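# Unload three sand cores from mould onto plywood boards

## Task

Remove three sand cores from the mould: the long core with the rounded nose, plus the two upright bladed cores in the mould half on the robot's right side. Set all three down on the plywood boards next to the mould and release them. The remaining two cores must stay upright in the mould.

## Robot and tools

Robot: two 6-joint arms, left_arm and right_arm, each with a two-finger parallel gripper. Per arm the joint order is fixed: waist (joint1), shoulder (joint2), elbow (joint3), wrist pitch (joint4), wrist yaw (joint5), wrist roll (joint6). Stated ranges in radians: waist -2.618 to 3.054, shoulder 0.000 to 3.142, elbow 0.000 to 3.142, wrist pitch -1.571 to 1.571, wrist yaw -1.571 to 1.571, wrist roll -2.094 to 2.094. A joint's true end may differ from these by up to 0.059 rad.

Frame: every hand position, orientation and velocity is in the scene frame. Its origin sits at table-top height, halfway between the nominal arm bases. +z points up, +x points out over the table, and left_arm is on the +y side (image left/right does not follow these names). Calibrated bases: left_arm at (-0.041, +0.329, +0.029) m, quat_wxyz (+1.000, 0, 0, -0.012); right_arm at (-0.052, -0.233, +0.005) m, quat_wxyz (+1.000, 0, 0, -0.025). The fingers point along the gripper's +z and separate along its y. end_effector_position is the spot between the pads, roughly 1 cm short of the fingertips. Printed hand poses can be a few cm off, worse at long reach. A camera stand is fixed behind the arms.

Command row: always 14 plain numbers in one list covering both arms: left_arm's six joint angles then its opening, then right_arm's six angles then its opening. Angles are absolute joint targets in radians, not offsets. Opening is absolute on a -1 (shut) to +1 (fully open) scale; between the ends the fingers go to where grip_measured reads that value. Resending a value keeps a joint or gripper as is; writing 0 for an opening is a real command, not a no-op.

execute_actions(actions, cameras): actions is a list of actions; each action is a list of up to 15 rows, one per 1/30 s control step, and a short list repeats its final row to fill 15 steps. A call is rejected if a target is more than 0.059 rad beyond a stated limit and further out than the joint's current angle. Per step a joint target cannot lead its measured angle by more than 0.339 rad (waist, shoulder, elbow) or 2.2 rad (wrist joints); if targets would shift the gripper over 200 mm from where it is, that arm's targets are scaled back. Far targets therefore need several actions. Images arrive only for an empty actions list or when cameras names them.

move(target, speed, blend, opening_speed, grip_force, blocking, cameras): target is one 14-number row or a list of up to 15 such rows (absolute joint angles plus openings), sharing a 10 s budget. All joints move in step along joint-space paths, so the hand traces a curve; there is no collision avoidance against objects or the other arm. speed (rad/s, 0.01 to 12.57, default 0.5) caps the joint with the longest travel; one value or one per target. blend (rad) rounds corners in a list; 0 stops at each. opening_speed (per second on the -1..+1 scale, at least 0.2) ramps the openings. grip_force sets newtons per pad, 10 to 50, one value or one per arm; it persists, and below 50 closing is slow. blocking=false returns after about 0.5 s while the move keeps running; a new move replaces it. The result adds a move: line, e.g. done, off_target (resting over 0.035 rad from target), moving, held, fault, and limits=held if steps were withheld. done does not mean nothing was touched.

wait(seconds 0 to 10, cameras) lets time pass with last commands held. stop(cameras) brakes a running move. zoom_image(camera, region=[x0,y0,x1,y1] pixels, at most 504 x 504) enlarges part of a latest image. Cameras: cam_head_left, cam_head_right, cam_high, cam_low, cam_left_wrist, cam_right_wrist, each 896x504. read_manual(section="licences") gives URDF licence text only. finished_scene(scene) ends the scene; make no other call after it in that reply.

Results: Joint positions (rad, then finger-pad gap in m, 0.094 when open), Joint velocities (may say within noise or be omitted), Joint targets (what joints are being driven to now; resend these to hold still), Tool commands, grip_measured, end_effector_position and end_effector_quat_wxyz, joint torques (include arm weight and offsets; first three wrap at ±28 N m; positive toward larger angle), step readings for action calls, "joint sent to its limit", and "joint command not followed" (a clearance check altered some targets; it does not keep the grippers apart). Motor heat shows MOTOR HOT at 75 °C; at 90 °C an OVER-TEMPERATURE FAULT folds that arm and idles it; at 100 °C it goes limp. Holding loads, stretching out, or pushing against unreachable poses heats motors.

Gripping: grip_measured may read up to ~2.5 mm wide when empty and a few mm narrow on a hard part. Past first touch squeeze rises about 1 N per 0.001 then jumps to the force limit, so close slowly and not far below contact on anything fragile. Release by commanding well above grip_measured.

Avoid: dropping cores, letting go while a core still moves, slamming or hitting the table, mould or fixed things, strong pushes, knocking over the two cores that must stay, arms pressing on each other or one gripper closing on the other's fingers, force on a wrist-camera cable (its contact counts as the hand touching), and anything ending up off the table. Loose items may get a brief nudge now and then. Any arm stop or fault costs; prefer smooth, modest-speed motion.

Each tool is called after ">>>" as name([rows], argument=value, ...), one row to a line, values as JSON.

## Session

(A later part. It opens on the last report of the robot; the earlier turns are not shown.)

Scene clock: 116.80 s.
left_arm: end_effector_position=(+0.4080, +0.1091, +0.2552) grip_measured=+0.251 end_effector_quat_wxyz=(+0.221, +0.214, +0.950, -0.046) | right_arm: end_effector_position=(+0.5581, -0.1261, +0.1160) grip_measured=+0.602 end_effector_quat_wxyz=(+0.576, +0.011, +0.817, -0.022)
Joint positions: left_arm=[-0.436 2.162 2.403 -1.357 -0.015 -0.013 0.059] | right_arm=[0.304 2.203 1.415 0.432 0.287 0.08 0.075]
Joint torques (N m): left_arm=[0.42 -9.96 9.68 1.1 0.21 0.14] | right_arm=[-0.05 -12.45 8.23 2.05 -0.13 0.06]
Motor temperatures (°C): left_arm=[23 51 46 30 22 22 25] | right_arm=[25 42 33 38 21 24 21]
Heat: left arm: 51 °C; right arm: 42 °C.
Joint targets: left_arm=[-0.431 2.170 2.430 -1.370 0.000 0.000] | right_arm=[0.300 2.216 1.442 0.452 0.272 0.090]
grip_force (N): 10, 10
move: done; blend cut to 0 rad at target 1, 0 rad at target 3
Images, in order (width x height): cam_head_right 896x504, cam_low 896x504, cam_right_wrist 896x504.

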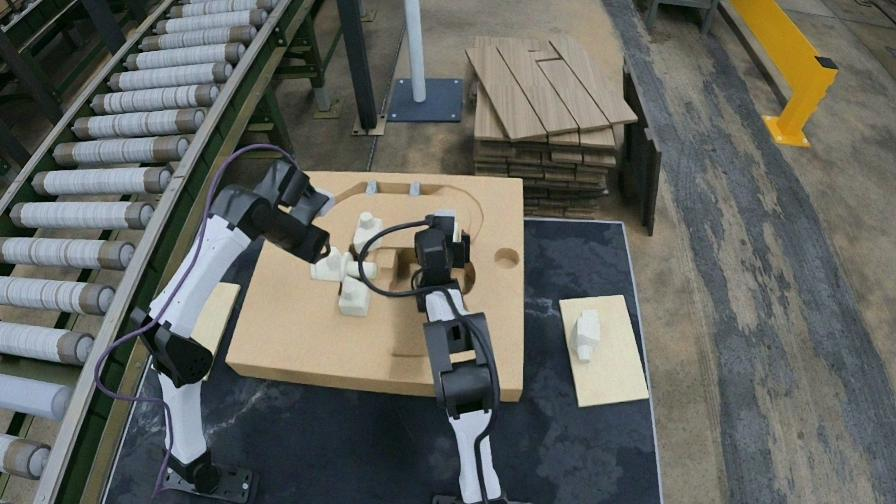

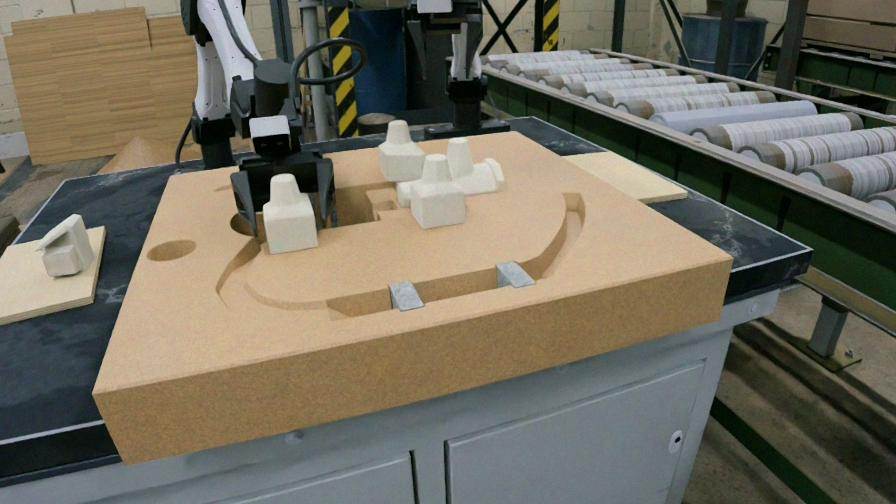

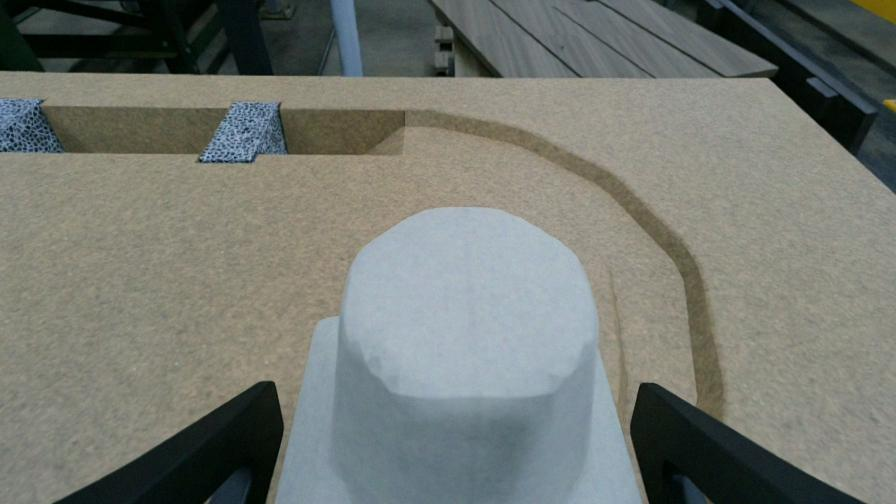

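>>> move(target=[-0.431,2.17,2.43,-1.370,0,0,0.25,0.300,2.216,1.442,0.452,0.272,0.09,-0.1], grip_force=25, opening_speed=0.5)

>>> move([
  [-0.431,2.17,2.43,-1.370,0,0,0.25,0.300,2.118,1.507,0.32,0.272,0.09,-0.1],
  [-0.431,2.17,2.43,-1.370,0,0,0.25,0.300,2.06,1.59,0.18,0.272,0.09,-0.1],
  [-0.431,2.17,2.43,-1.370,0,0,0.25,0.25,1.717,1.75,-0.8,0,0,-0.1],
  [-0.431,2.17,2.43,-1.370,0,0,0.25,-0.60,1.75,1.90,-1.2,0,-0.3,-0.1],
  [-0.431,2.17,2.43,-1.370,0,0,0.25,-0.696,2.36,2.37,-1.529,0,-0.68,-0.1],
  [-0.431,2.17,2.43,-1.370,0,0,0.25,-0.696,2.36,2.15,-1.335,0,-0.68,-0.1],
], speed=[0.25,0.35,0.8,0.9,0.8,0.3], blend=[0.03,0.05,0.15,0.15,0.05,0], cameras=["cam_right_wrist","cam_low","cam_head_right"])

>>> zoom_image(camera="cam_low", region=[0, 90, 200, 290])

Scene clock: 129.93 s.
left_arm: end_effector_position=(+0.4080, +0.1091, +0.2552) grip_measured=+0.251 end_effector_quat_wxyz=(+0.221, +0.214, +0.950, -0.046) | right_arm: end_effector_position=(+0.5581, -0.1259, +0.1161) grip_measured=+0.172 end_effector_quat_wxyz=(+0.576, +0.010, +0.817, -0.021)
Joint positions: left_arm=[-0.436 2.162 2.403 -1.357 -0.015 -0.013 0.059] | right_arm=[0.304 2.203 1.415 0.432 0.286 0.08 0.055]
Joint torques (N m): left_arm=[0.42 -10.14 9.74 1.08 0.22 0.14] | right_arm=[0.03 -12.53 8.4 2.06 -0.11 0.01]
Heat: left arm: 51 °C; right arm: 45 °C.
Joint targets: left_arm=[-0.431 2.170 2.430 -1.370 0.000 0.000] | right_arm=[0.300 2.216 1.442 0.452 0.272 0.090]
grip_force (N): 25, 25
move: done

Scene clock: 135.20 s.
left_arm: end_effector_position=(+0.4080, +0.1091, +0.2552) grip_measured=+0.251 end_effector_quat_wxyz=(+0.221, +0.214, +0.950, -0.046) | right_arm: end_effector_position=(+0.2868, -0.5467, +0.0592) grip_measured=+0.169 end_effector_quat_wxyz=(-0.003, +0.039, +0.999, -0.002)
Joint positions: left_arm=[-0.436 2.162 2.403 -1.357 -0.015 -0.013 0.059] | right_arm=[-0.695 2.37 2.148 -1.35 0.007 -0.666 0.055]
Joint torques (N m): left_arm=[0.44 -10.1 9.72 1.1 0.24 0.13] | right_arm=[0.4 -15.3 5.9 0.44 -0.13 -0.23]
Motor temperatures (°C): left_arm=[23 51 46 30 22 22 25] | right_arm=[25 47 36 38 21 24 22]
Heat: left arm: 51 °C; right arm: 47 °C.
Joint targets: left_arm=[-0.431 2.170 2.430 -1.370 0.000 0.000] | right_arm=[-0.696 2.360 2.150 -1.335 0.000 -0.680]
grip_force (N): 25, 25
move: done
Images, in order (width x height): cam_head_right 896x504, cam_low 896x504, cam_right_wrist 896x504.

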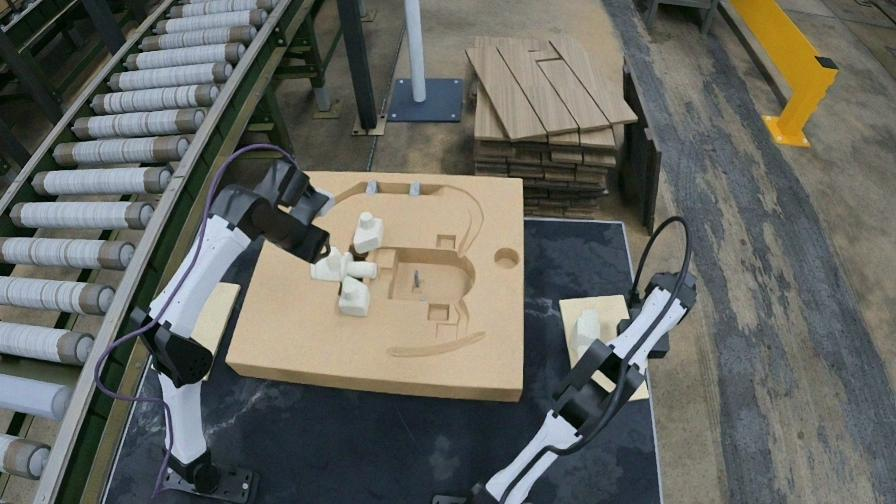

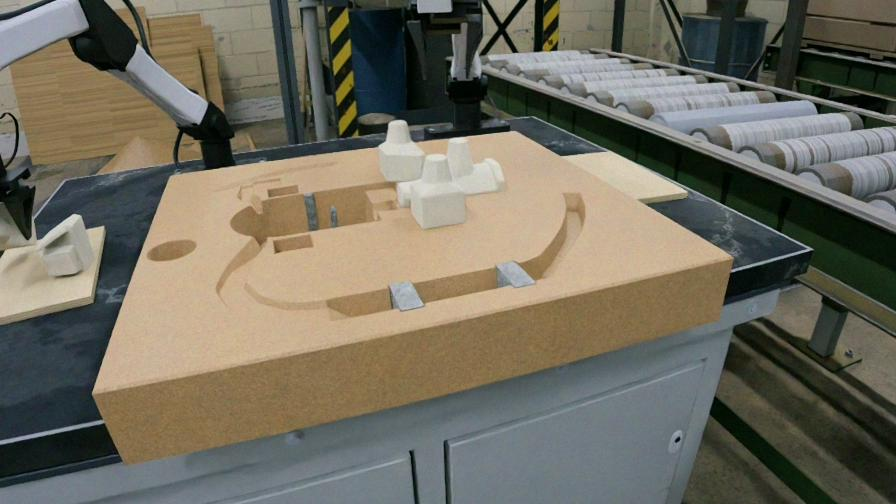

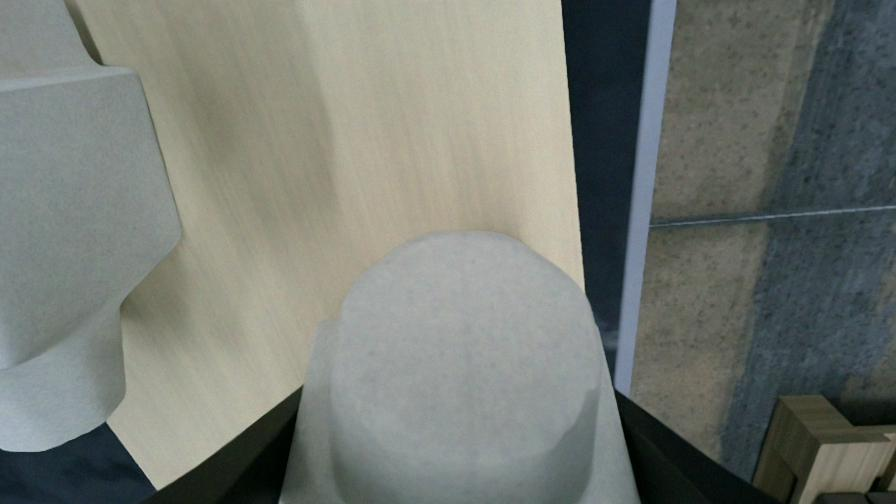

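Scaled by 2.520 from the camera's 896x504 image, which has a finer 1280x720 frame.

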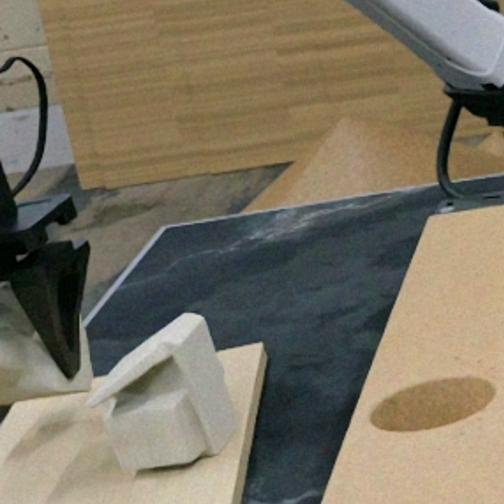

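>>> move(target=[-0.392,2.21,2.215,-1.05,0,0,0.25,-0.690,2.352,2.080,-1.275,0,-0.68,-0.1], speed=0.15)

>>> move([
  [-0.394,2.138,1.95,-0.815,0,0,0.25,-0.676,2.39,2.115,-1.27,0,-0.66,-0.1],
  [-0.394,2.138,1.95,-0.815,0,0,0.25,-0.661,2.43,2.135,-1.25,0,-0.645,-0.1],
  [-0.394,2.138,1.95,-0.815,0,0,0.25,-0.641,2.462,2.15,-1.235,0,-0.63,-0.1],
], speed=[0.25,0.12,0.12], blend=[0.02,0.02,0], grip_force=10, cameras=["cam_right_wrist","cam_low","cam_left_wrist"])

>>> zoom_image(camera="cam_low", region=[0, 90, 200, 290])

>>> zoom_image(camera="cam_low", region=[360, 60, 540, 250])

Scene clock: 148.83 s.
left_arm: end_effector_position=(+0.4585, +0.1080, +0.2147) grip_measured=+0.251 end_effector_quat_wxyz=(+0.267, +0.193, +0.943, -0.052) | right_arm: end_effector_position=(+0.2852, -0.5453, +0.0421) grip_measured=+0.169 end_effector_quat_wxyz=(-0.005, +0.039, +0.999, +0.000)
Joint positions: left_arm=[-0.397 2.193 2.232 -1.059 -0.015 -0.013 0.059] | right_arm=[-0.695 2.37 2.08 -1.289 0.007 -0.666 0.055]
Joint torques (N m): left_arm=[0.42 -10.02 6.32 1.46 0.23 0.12] | right_arm=[0.7 -16.1 5.75 0.43 -0.1 -0.21]
Heat: left arm: 52 °C; right arm: 50 °C.
Joint targets: left_arm=[-0.392 2.210 2.215 -1.050 0.000 0.000] | right_arm=[-0.690 2.352 2.080 -1.275 0.000 -0.680]
grip_force (N): 25, 25
move: done

Scene clock: 150.77 s.
left_arm: end_effector_position=(+0.4615, +0.1066, +0.1572) grip_measured=+0.251 end_effector_quat_wxyz=(+0.264, +0.193, +0.944, -0.051) | right_arm: end_effector_position=(+0.3021, -0.5424, +0.0293) grip_measured=+0.171 end_effector_quat_wxyz=(-0.010, +0.030, +0.999, -0.007)
Joint positions: left_arm=[-0.397 2.171 1.968 -0.825 -0.014 -0.013 0.059] | right_arm=[-0.66 2.427 2.131 -1.281 0.023 -0.65 0.055]
Joint torques (N m): left_arm=[0.25 -14.38 6.53 1.47 0.22 0.13] | right_arm=[2.03 -11.21 7.23 0.71 -0.29 0.14]
Heat: left arm: 54 °C; right arm: 50 °C.
Joint targets: left_arm=[-0.394 2.138 1.950 -0.815 0.000 0.000] | right_arm=[-0.641 2.462 2.150 -1.235 0.000 -0.630]
grip_force (N): 10, 10
move: off_target (right_arm); blend cut to 0.016 rad at target 2; right_arm: the wrist pitch is farthest, 0.046 rad from its target
Images, in order (width x height): cam_low 896x504, cam_left_wrist 896x504, cam_right_wrist 896x504.

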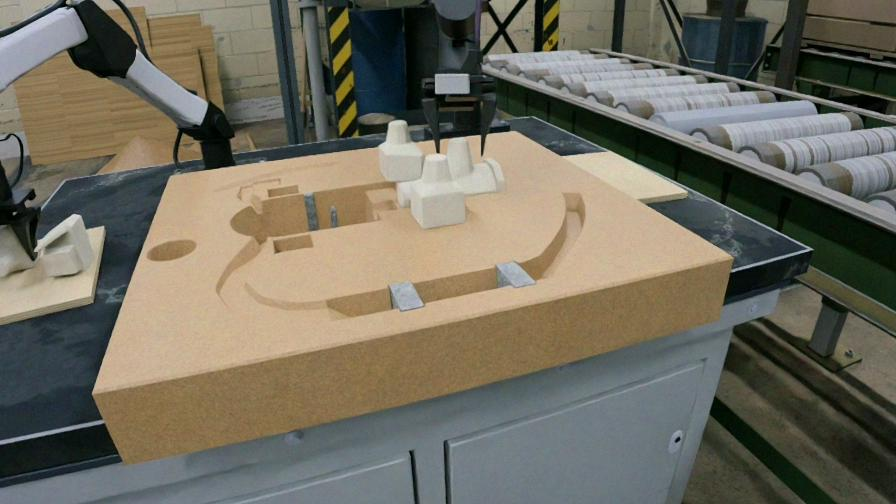

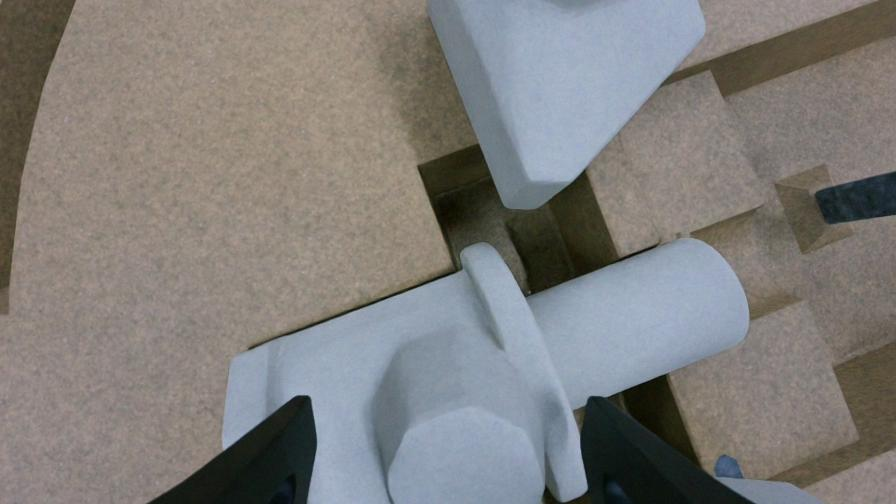

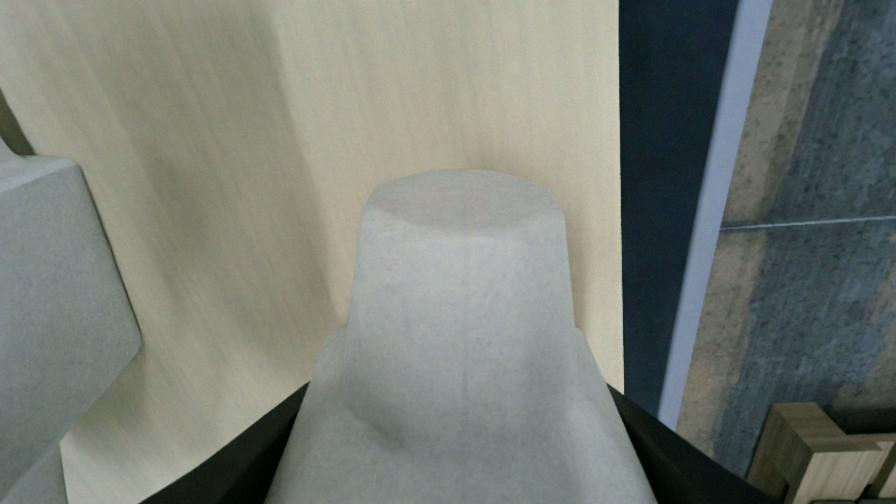

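Scaled by 2.520 from the camera's 896x504 image, which has a finer 1280x720 frame.

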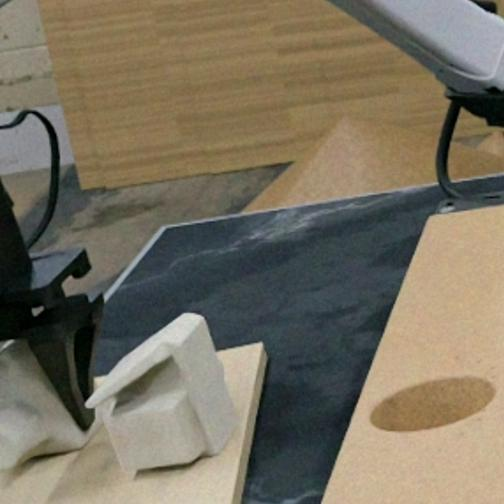

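Scaled by 2.653 from the camera's 896x504 image, which has a finer 1280x720 frame.

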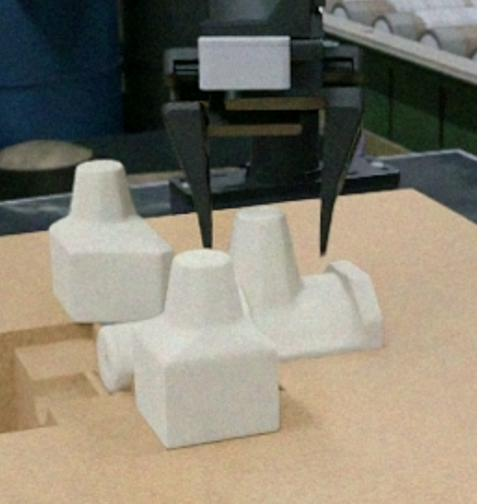

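>>> move([
  [-0.400,2.138,1.95,-0.815,0,0,-0.6,-0.655,2.42,2.14,-1.26,0,-0.64,0.0],
  [-0.400,2.138,1.95,-0.815,0,0,-0.6,-0.655,2.42,2.14,-1.26,0,-0.64,0.5],
], speed=0.12, grip_force=[35, 10], opening_speed=0.4, cameras=["cam_right_wrist","cam_low","cam_left_wrist"])

>>> zoom_image(camera="cam_low", region=[360, 60, 540, 250])

Scene clock: 161.53 s.
left_arm: end_effector_position=(+0.4615, +0.1062, +0.1572) grip_measured=-0.235 end_effector_quat_wxyz=(+0.264, +0.193, +0.944, -0.052) | right_arm: end_effector_position=(+0.3039, -0.5417, +0.0293) grip_measured=+0.498 end_effector_quat_wxyz=(-0.006, +0.030, +1.000, -0.005)
Joint positions: left_arm=[-0.397 2.171 1.968 -0.824 -0.012 -0.013 0.036] | right_arm=[-0.66 2.427 2.131 -1.277 0.014 -0.649 0.07]
Joint torques (N m): left_arm=[-0.4 -14.28 6.45 1.49 0.22 0.13] | right_arm=[0.8 -15.46 6.39 0.46 -0.2 0.06]
Motor temperatures (°C): left_arm=[23 63 43 31 22 22 25] | right_arm=[25 51 34 33 21 24 22]
Heat: left arm: 63 °C; right arm: 51 °C.
Joint targets: left_arm=[-0.400 2.138 1.950 -0.815 0.000 0.000] | right_arm=[-0.655 2.420 2.140 -1.260 0.000 -0.640]
grip_force (N): 35, 10
move: done
Images, in order (width x height): cam_low 896x504, cam_left_wrist 896x504, cam_right_wrist 896x504.

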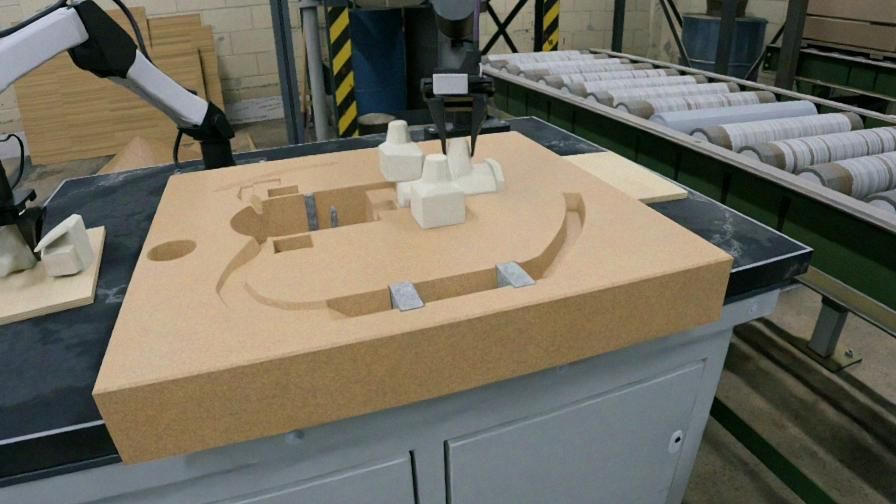

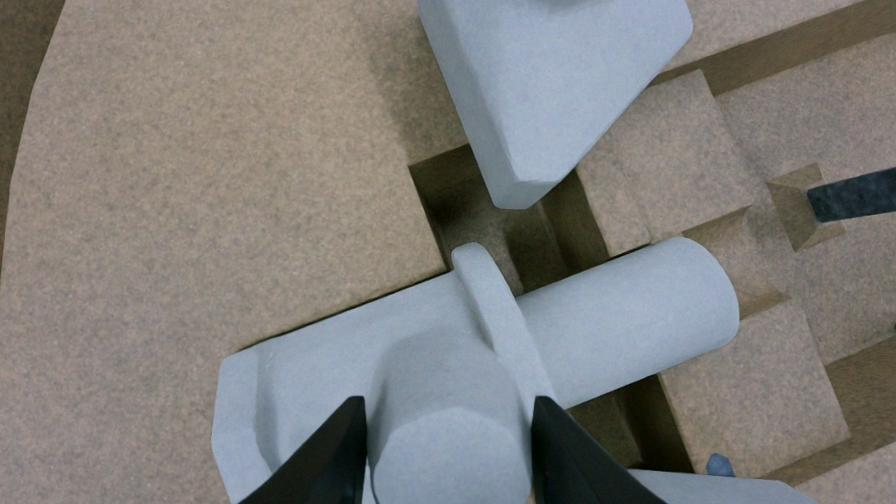

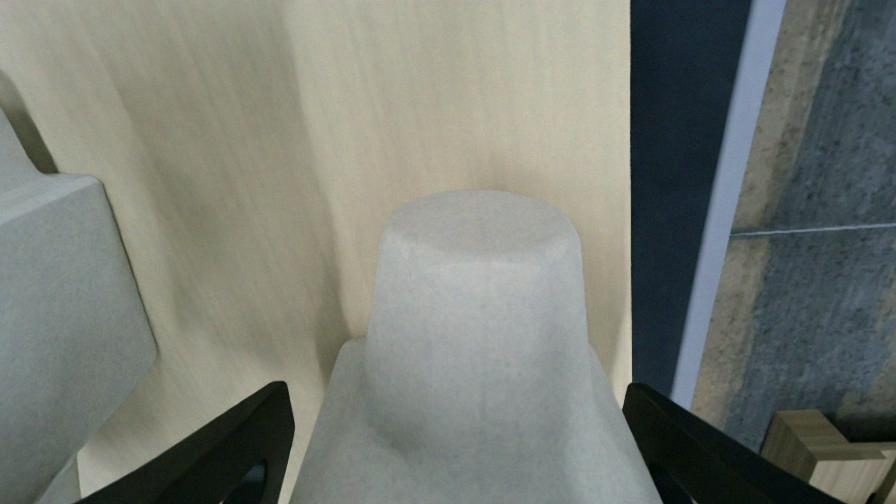

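Scaled by 2.653 from the camera's 896x504 image, which has a finer 1280x720 frame.

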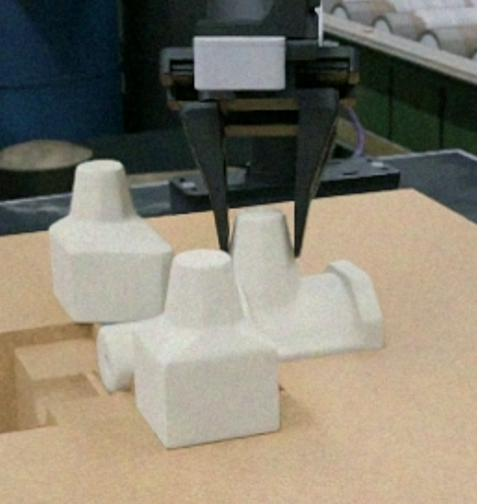

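>>> move([
  [-0.398,2.12,2.08,-0.90,0,0,-0.6,-0.664,2.40,2.25,-1.39,0,-0.64,0.6],
  [-0.398,2.125,2.21,-0.99,0,0,-0.6,-0.664,2.34,2.40,-1.529,0,-0.64,0.6],
  [-0.398,2.14,2.35,-1.08,0,0,-0.6,-0.6,2.1,2.2,-1.529,0,-0.4,0.6],
], speed=[0.12,0.15,0.3], blend=[0.03,0.03,0], grip_force=[50, 50], cameras=["cam_low","cam_left_wrist","cam_head_right"])

>>> zoom_image(camera="cam_low", region=[340, 40, 540, 250])

Scene clock: 170.60 s.
left_arm: end_effector_position=(+0.4485, +0.1139, +0.2114) grip_measured=-0.261 end_effector_quat_wxyz=(+0.237, +0.194, +0.951, -0.049) | right_arm: end_effector_position=(+0.2897, -0.4978, +0.1742) grip_measured=+0.598 end_effector_quat_wxyz=(+0.051, +0.120, +0.991, -0.037)
Joint positions: left_arm=[-0.392 2.212 2.281 -1.152 -0.005 -0.012 0.035] | right_arm=[-0.604 2.134 2.211 -1.522 0.013 -0.414 0.075]
Joint torques (N m): left_arm=[-0.75 -17.66 14 2 0.13 0.11] | right_arm=[0.64 -15.58 4.72 0.5 -0.16 0.06]
Motor temperatures (°C): left_arm=[23 69 44 31 22 22 25] | right_arm=[25 54 34 32 21 24 22]
Heat: left arm: 69 °C; right arm: 54 °C.
Joint targets: left_arm=[-0.398 2.140 2.350 -1.080 0.000 0.000] | right_arm=[-0.600 2.100 2.200 -1.529 0.000 -0.400]
move: off_target (left_arm); left_arm: the shoulder is farthest, 0.072 rad from its target
Images, in order (width x height): cam_head_right 896x504, cam_low 896x504, cam_left_wrist 896x504.

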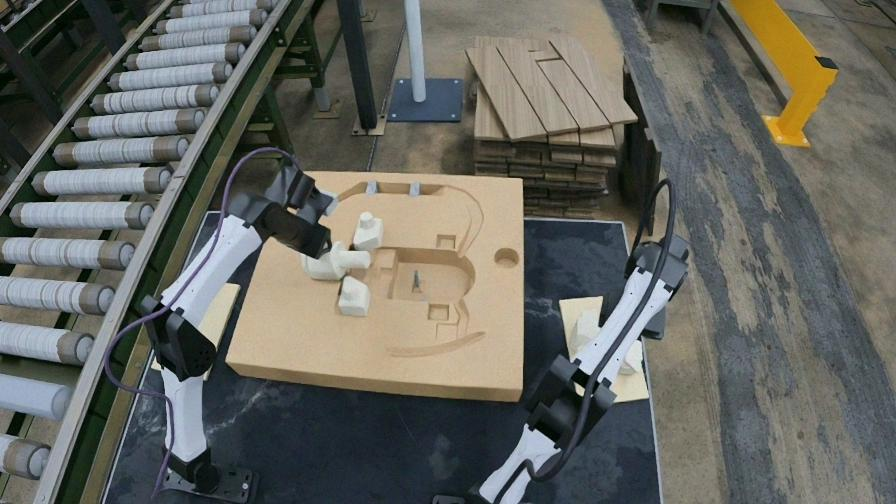

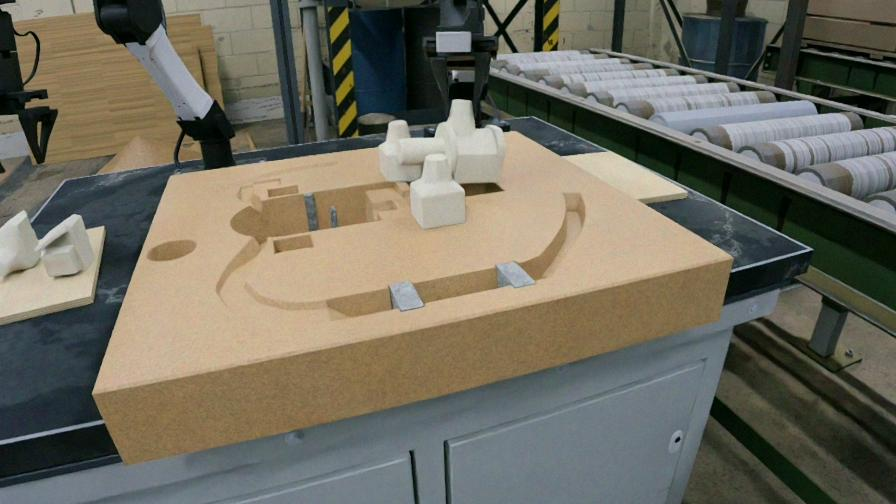

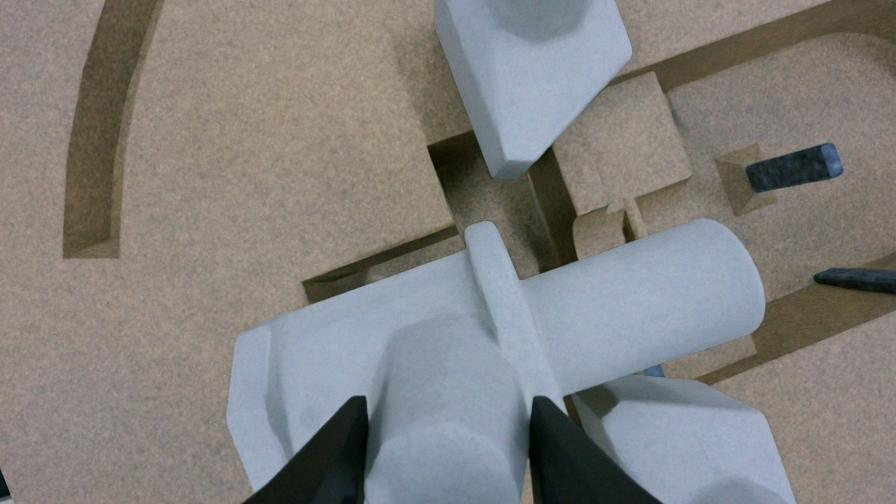

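Scaled by 2.400 from the camera's 896x504 image, which has a finer 1280x720 frame.

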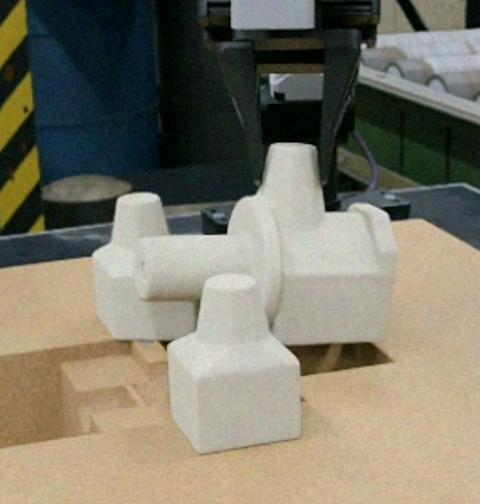

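>>> move([
  [-0.398,2.08,2.41,-1.08,0,0,-0.6,-0.55,1.9,2.0,-1.4,0,-0.2,0.6],
  [-0.20,2.08,2.41,-1.10,0,0,-0.6,-0.50,1.6,1.75,-1.25,0,0,0.6],
  [0.15,1.78,1.93,-1.12,-0.2,-0.35,-0.6,-0.50,1.6,1.75,-1.25,0,0,0.6],
  [0.2925,1.635,1.585,-1.02,-0.44,-0.80,-0.6,-0.50,1.6,1.75,-1.25,0,0,0.6],
  [0.2925,1.655,1.27,-0.67,-0.44,-0.80,-0.6,-0.50,1.6,1.75,-1.25,0,0,0.6],
], speed=[0.25,0.35,0.7,0.7,0.4], blend=[0.03,0.1,0.1,0.06,0], cameras=["cam_low","cam_left_wrist","cam_high"])

>>> zoom_image(camera="cam_low", region=[500, 40, 720, 240])

Scene clock: 194.10 s.
left_arm: end_effector_position=(+0.3176, +0.4950, +0.1375) grip_measured=-0.261 end_effector_quat_wxyz=(+0.232, -0.518, +0.813, +0.129) | right_arm: end_effector_position=(+0.2648, -0.4322, +0.2501) grip_measured=+0.598 end_effector_quat_wxyz=(+0.207, +0.263, +0.940, -0.067)
Joint positions: left_arm=[0.295 1.694 1.259 -0.742 -0.378 -0.786 0.035] | right_arm=[-0.506 1.623 1.758 -1.268 0.012 -0.014 0.075]
Joint torques (N m): left_arm=[-0.12 -10.76 8.69 1.79 -0.81 -0.11] | right_arm=[0.68 -10.13 5.37 1.24 -0.15 0.06]
Motor temperatures (°C): left_arm=[23 79 51 34 22 22 26] | right_arm=[25 55 34 32 21 24 21]
Heat: left arm: 79 °C; right arm: 55 °C. Fold the left arm in close to its base, or ease its load, before you think long.
Joint targets: left_arm=[0.292 1.655 1.270 -0.670 -0.440 -0.800] | right_arm=[-0.500 1.600 1.750 -1.250 0.000 0.000]
MOTOR HOT: the shoulder of the left arm reports 79 °C; the controller's stop level is 90 °C. To cool a motor, set the load down, stop pushing, or move to a pose that needs little force.
move: off_target (left_arm); left_arm: the wrist pitch is farthest, 0.072 rad from its target
Images, in order (width x height): cam_high 896x504, cam_low 896x504, cam_left_wrist 896x504.

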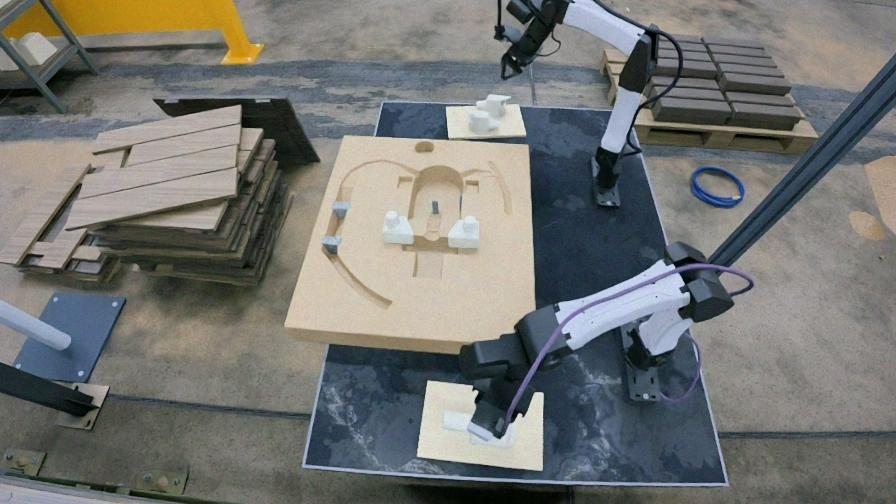

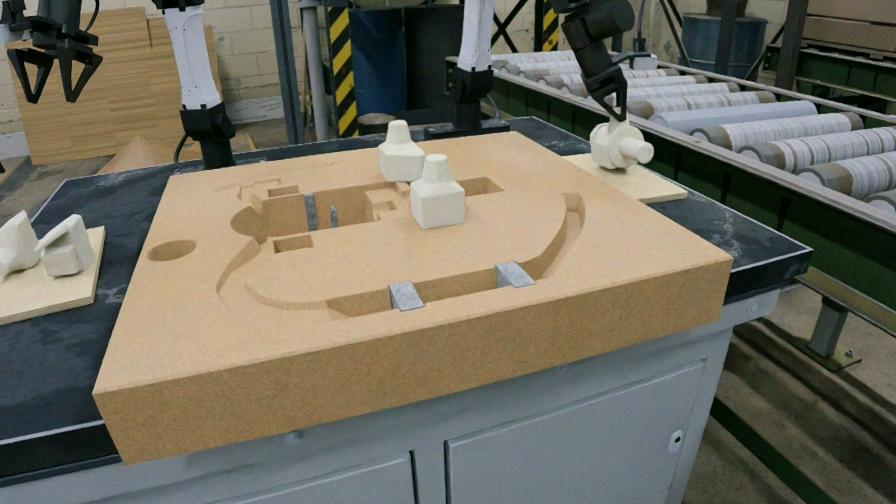

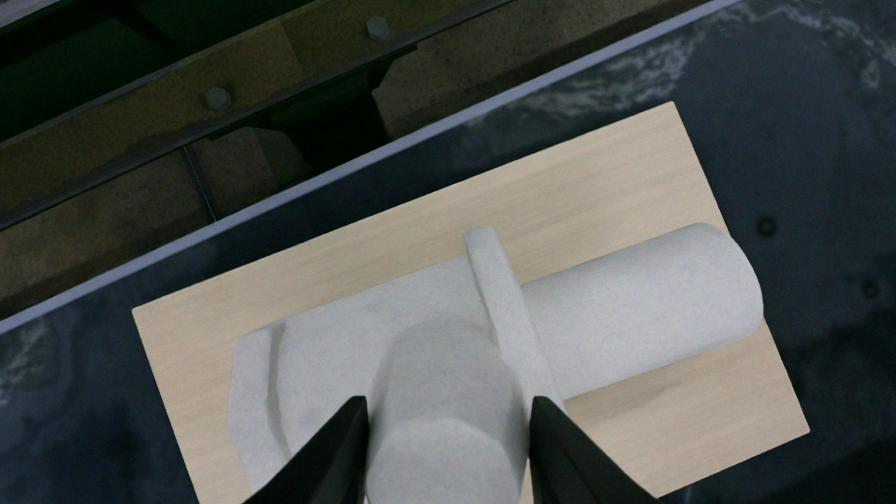

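Scaled by 2.291 from the camera's 896x504 image, which has a finer 1280x720 frame.

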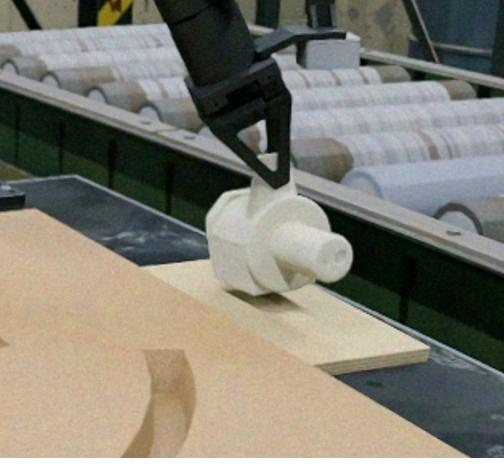

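>>> move(target=[0.2925,1.675,1.185,-0.60,-0.45,-0.80,-0.6,-0.50,1.6,1.75,-1.25,0,0,0.6], speed=0.12, cameras=["cam_low"])

>>> zoom_image(camera="cam_low", region=[500, 40, 720, 240])

Scene clock: 199.07 s.
left_arm: end_effector_position=(+0.3158, +0.4997, +0.1246) grip_measured=-0.262 end_effector_quat_wxyz=(+0.245, -0.520, +0.806, +0.141) | right_arm: end_effector_position=(+0.2648, -0.4322, +0.2501) grip_measured=+0.598 end_effector_quat_wxyz=(+0.207, +0.263, +0.940, -0.067)
Joint positions: left_arm=[0.295 1.694 1.191 -0.655 -0.41 -0.787 0.035] | right_arm=[-0.506 1.623 1.758 -1.268 0.012 -0.014 0.075]
Joint torques (N m): left_arm=[-0.27 -8.96 7.16 1.67 -0.61 -0.12] | right_arm=[1.05 -10.13 5.26 1.24 -0.19 0.11]
Motor temperatures (°C): left_arm=[23 77 50 34 22 22 27] | right_arm=[25 54 34 32 21 24 21]
Heat: left arm: 77 °C; right arm: 54 °C. Fold the left arm in close to its base, or ease its load, before you think long.
Joint targets: left_arm=[0.293 1.675 1.185 -0.600 -0.450 -0.800] | right_arm=[-0.500 1.600 1.750 -1.250 0.000 0.000]
MOTOR HOT: still on. The shoulder of the left arm reports 77 °C.
move: off_target (left_arm); left_arm: the wrist pitch is farthest, 0.055 rad from its target
Images, in order (width x height): cam_low 896x504.

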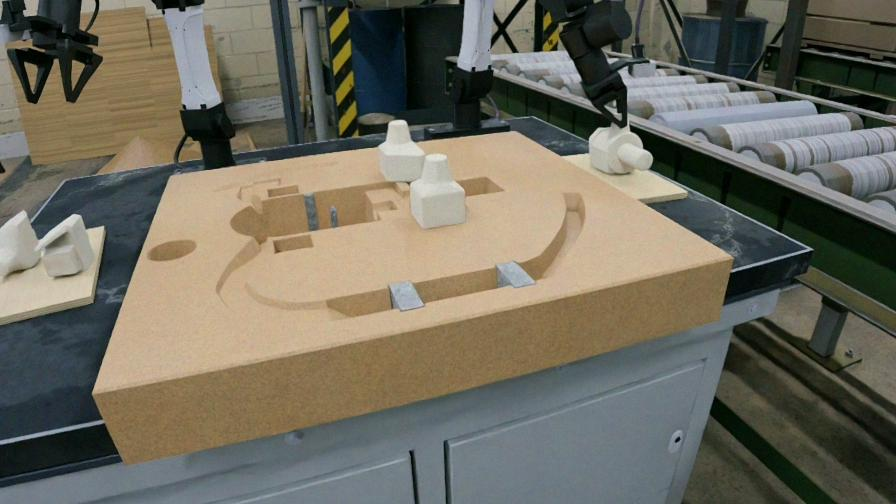

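Scaled by 2.291 from the camera's 896x504 image, which has a finer 1280x720 frame.

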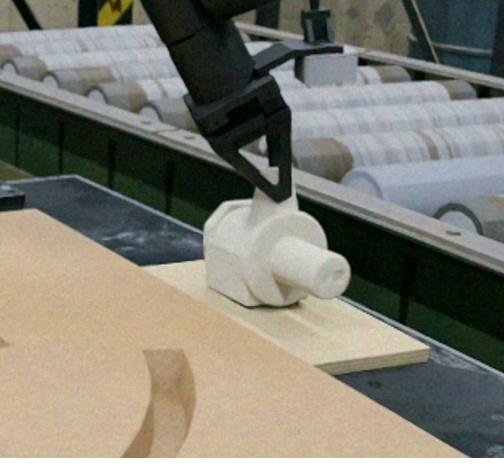

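>>> move([
  [0.2925,1.69,1.17,-0.60,-0.45,-0.80,-0.6,-0.50,1.6,1.75,-1.25,0,0,0.6],
  [0.2925,1.69,1.17,-0.60,-0.45,-0.80,0.15,-0.50,1.6,1.75,-1.25,0,0,0.6],
], speed=0.12, opening_speed=0.3, cameras=["cam_low","cam_left_wrist"])

>>> move([
  [0.2925,1.63,1.46,-0.80,-0.42,-0.79,0.3,-0.50,1.6,1.75,-1.25,0,0,0.6],
  [0.281,1.40,1.70,-0.90,0,0,0.3,-0.50,1.6,1.75,-1.25,0,0,0.6],
], speed=[0.25,0.6], blend=[0.05,0], cameras=["cam_low","cam_high","cam_head_right","cam_right_wrist"])

Scene clock: 208.20 s.
left_arm: end_effector_position=(+0.3211, +0.5029, +0.1265) grip_measured=+0.148 end_effector_quat_wxyz=(+0.262, -0.520, +0.800, +0.145) | right_arm: end_effector_position=(+0.2648, -0.4322, +0.2501) grip_measured=+0.598 end_effector_quat_wxyz=(+0.207, +0.263, +0.940, -0.067)
Joint positions: left_arm=[0.291 1.694 1.18 -0.612 -0.428 -0.787 0.054] | right_arm=[-0.506 1.623 1.758 -1.268 0.012 -0.014 0.075]
Joint torques (N m): left_arm=[0.14 -7.69 6.79 1.28 -0.39 -0.11] | right_arm=[0.69 -9.99 5.37 1.28 -0.11 0.08]
Motor temperatures (°C): left_arm=[23 72 48 34 23 22 27] | right_arm=[25 52 34 32 21 24 21]
Heat: left arm: 72 °C; right arm: 52 °C. Fold the left arm in close to its base, or ease its load, before you think long.
Joint targets: left_arm=[0.293 1.690 1.170 -0.600 -0.450 -0.800] | right_arm=[-0.500 1.600 1.750 -1.250 0.000 0.000]
MOTOR HOT: still on. The shoulder of the left arm reports 72 °C.
move: done; target 2's new numbers were sent with left_arm's wrist pitch 0.042 rad from that target
Images, in order (width x height): cam_low 896x504, cam_left_wrist 896x504.

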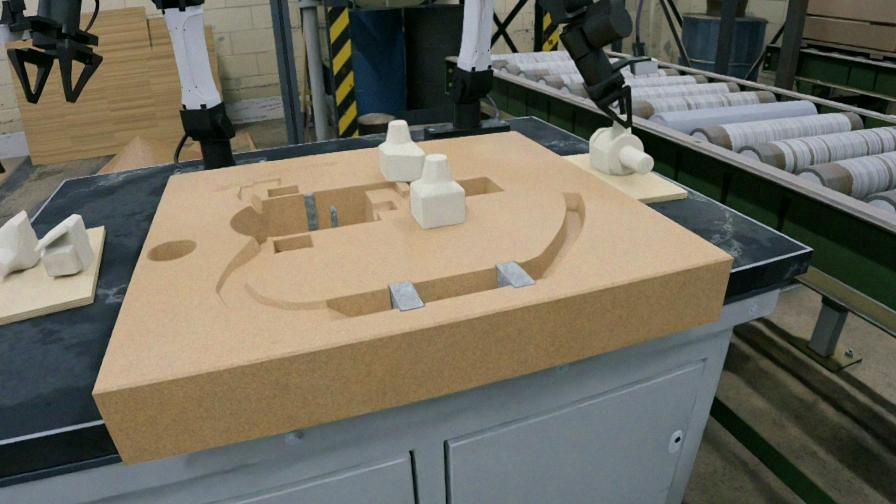

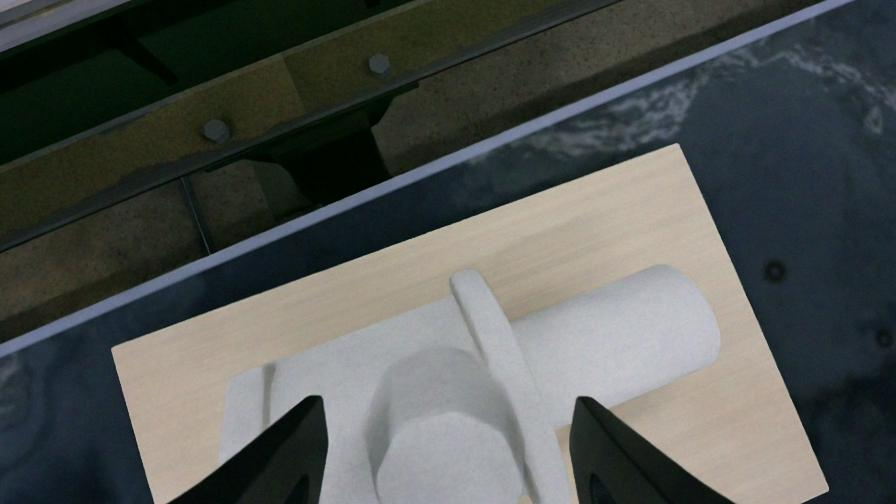

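Scene clock: 211.47 s.
left_arm: end_effector_position=(+0.3443, +0.4347, +0.3817) grip_measured=+0.299 end_effector_quat_wxyz=(+0.454, -0.126, +0.880, +0.063) | right_arm: end_effector_position=(+0.2648, -0.4322, +0.2501) grip_measured=+0.598 end_effector_quat_wxyz=(+0.207, +0.263, +0.940, -0.067)
Joint positions: left_arm=[0.286 1.408 1.676 -0.886 -0.015 -0.014 0.061] | right_arm=[-0.506 1.623 1.758 -1.268 0.012 -0.014 0.075]
Joint torques (N m): left_arm=[-0.55 -5.7 10.07 1.74 0.2 0.13] | right_arm=[0.75 -10 5.29 1.3 -0.15 0.03]
Motor temperatures (°C): left_arm=[23 70 48 34 22 22 26] | right_arm=[25 51 34 32 21 24 21]
Heat: left arm: 70 °C; right arm: 51 °C.
Joint targets: left_arm=[0.281 1.400 1.700 -0.900 0.000 0.000] | right_arm=[-0.500 1.600 1.750 -1.250 0.000 0.000]
MOTOR HOT: cleared for the motors of the left arm.
move: done
Images, in order (width x height): cam_head_right 896x504, cam_high 896x504, cam_low 896x504, cam_right_wrist 896x504.

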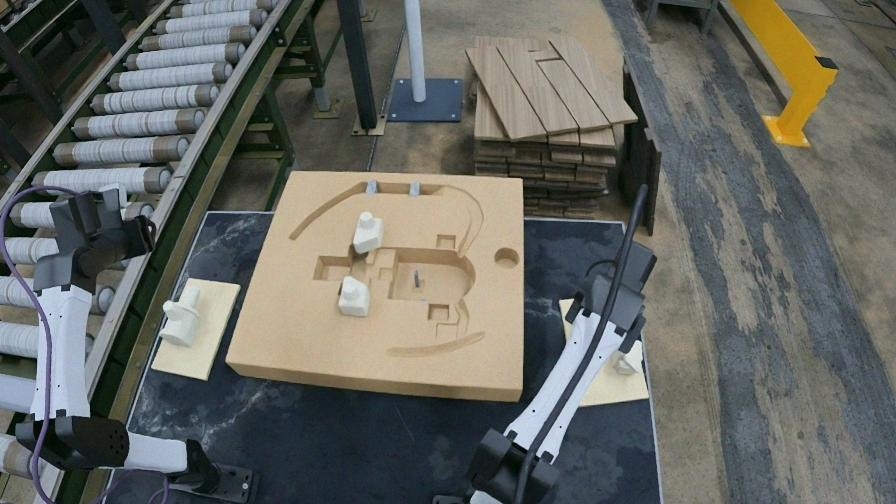

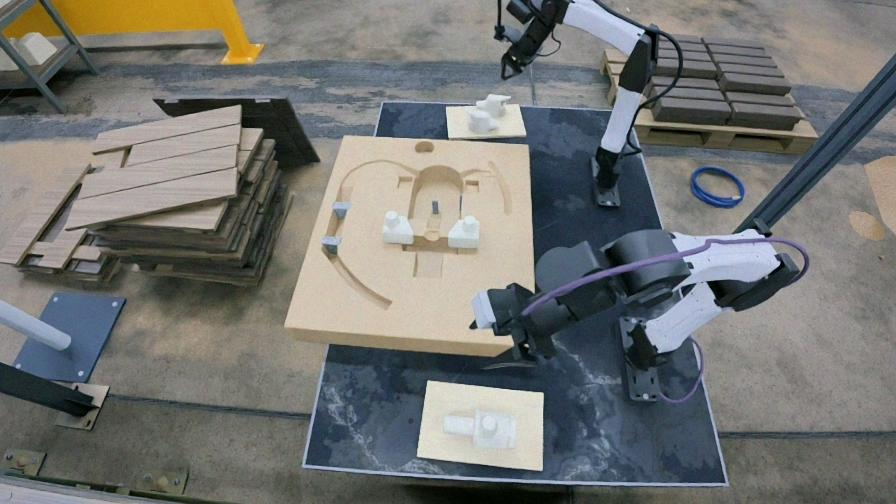

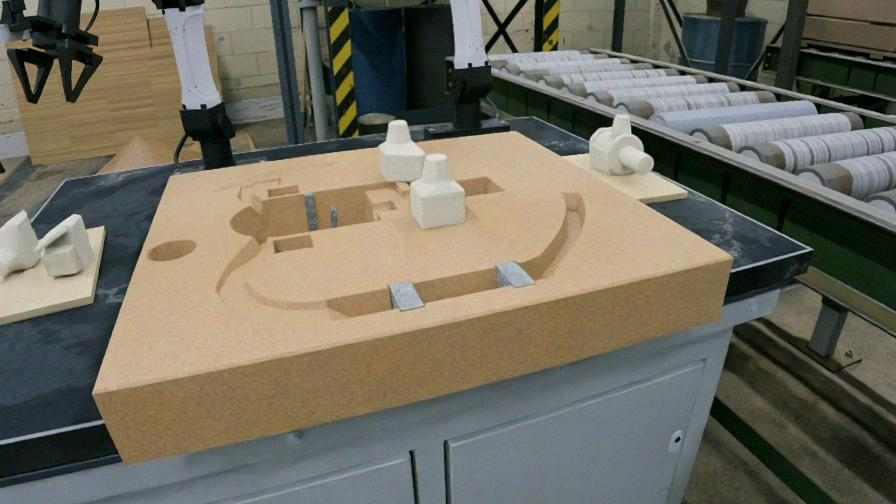

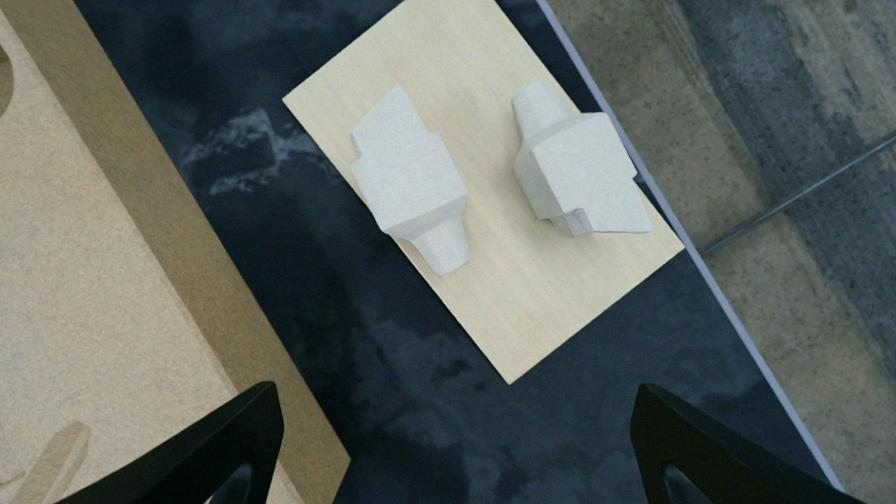

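>>> finished_scene(scene=2)

The scene is finished: the task was done.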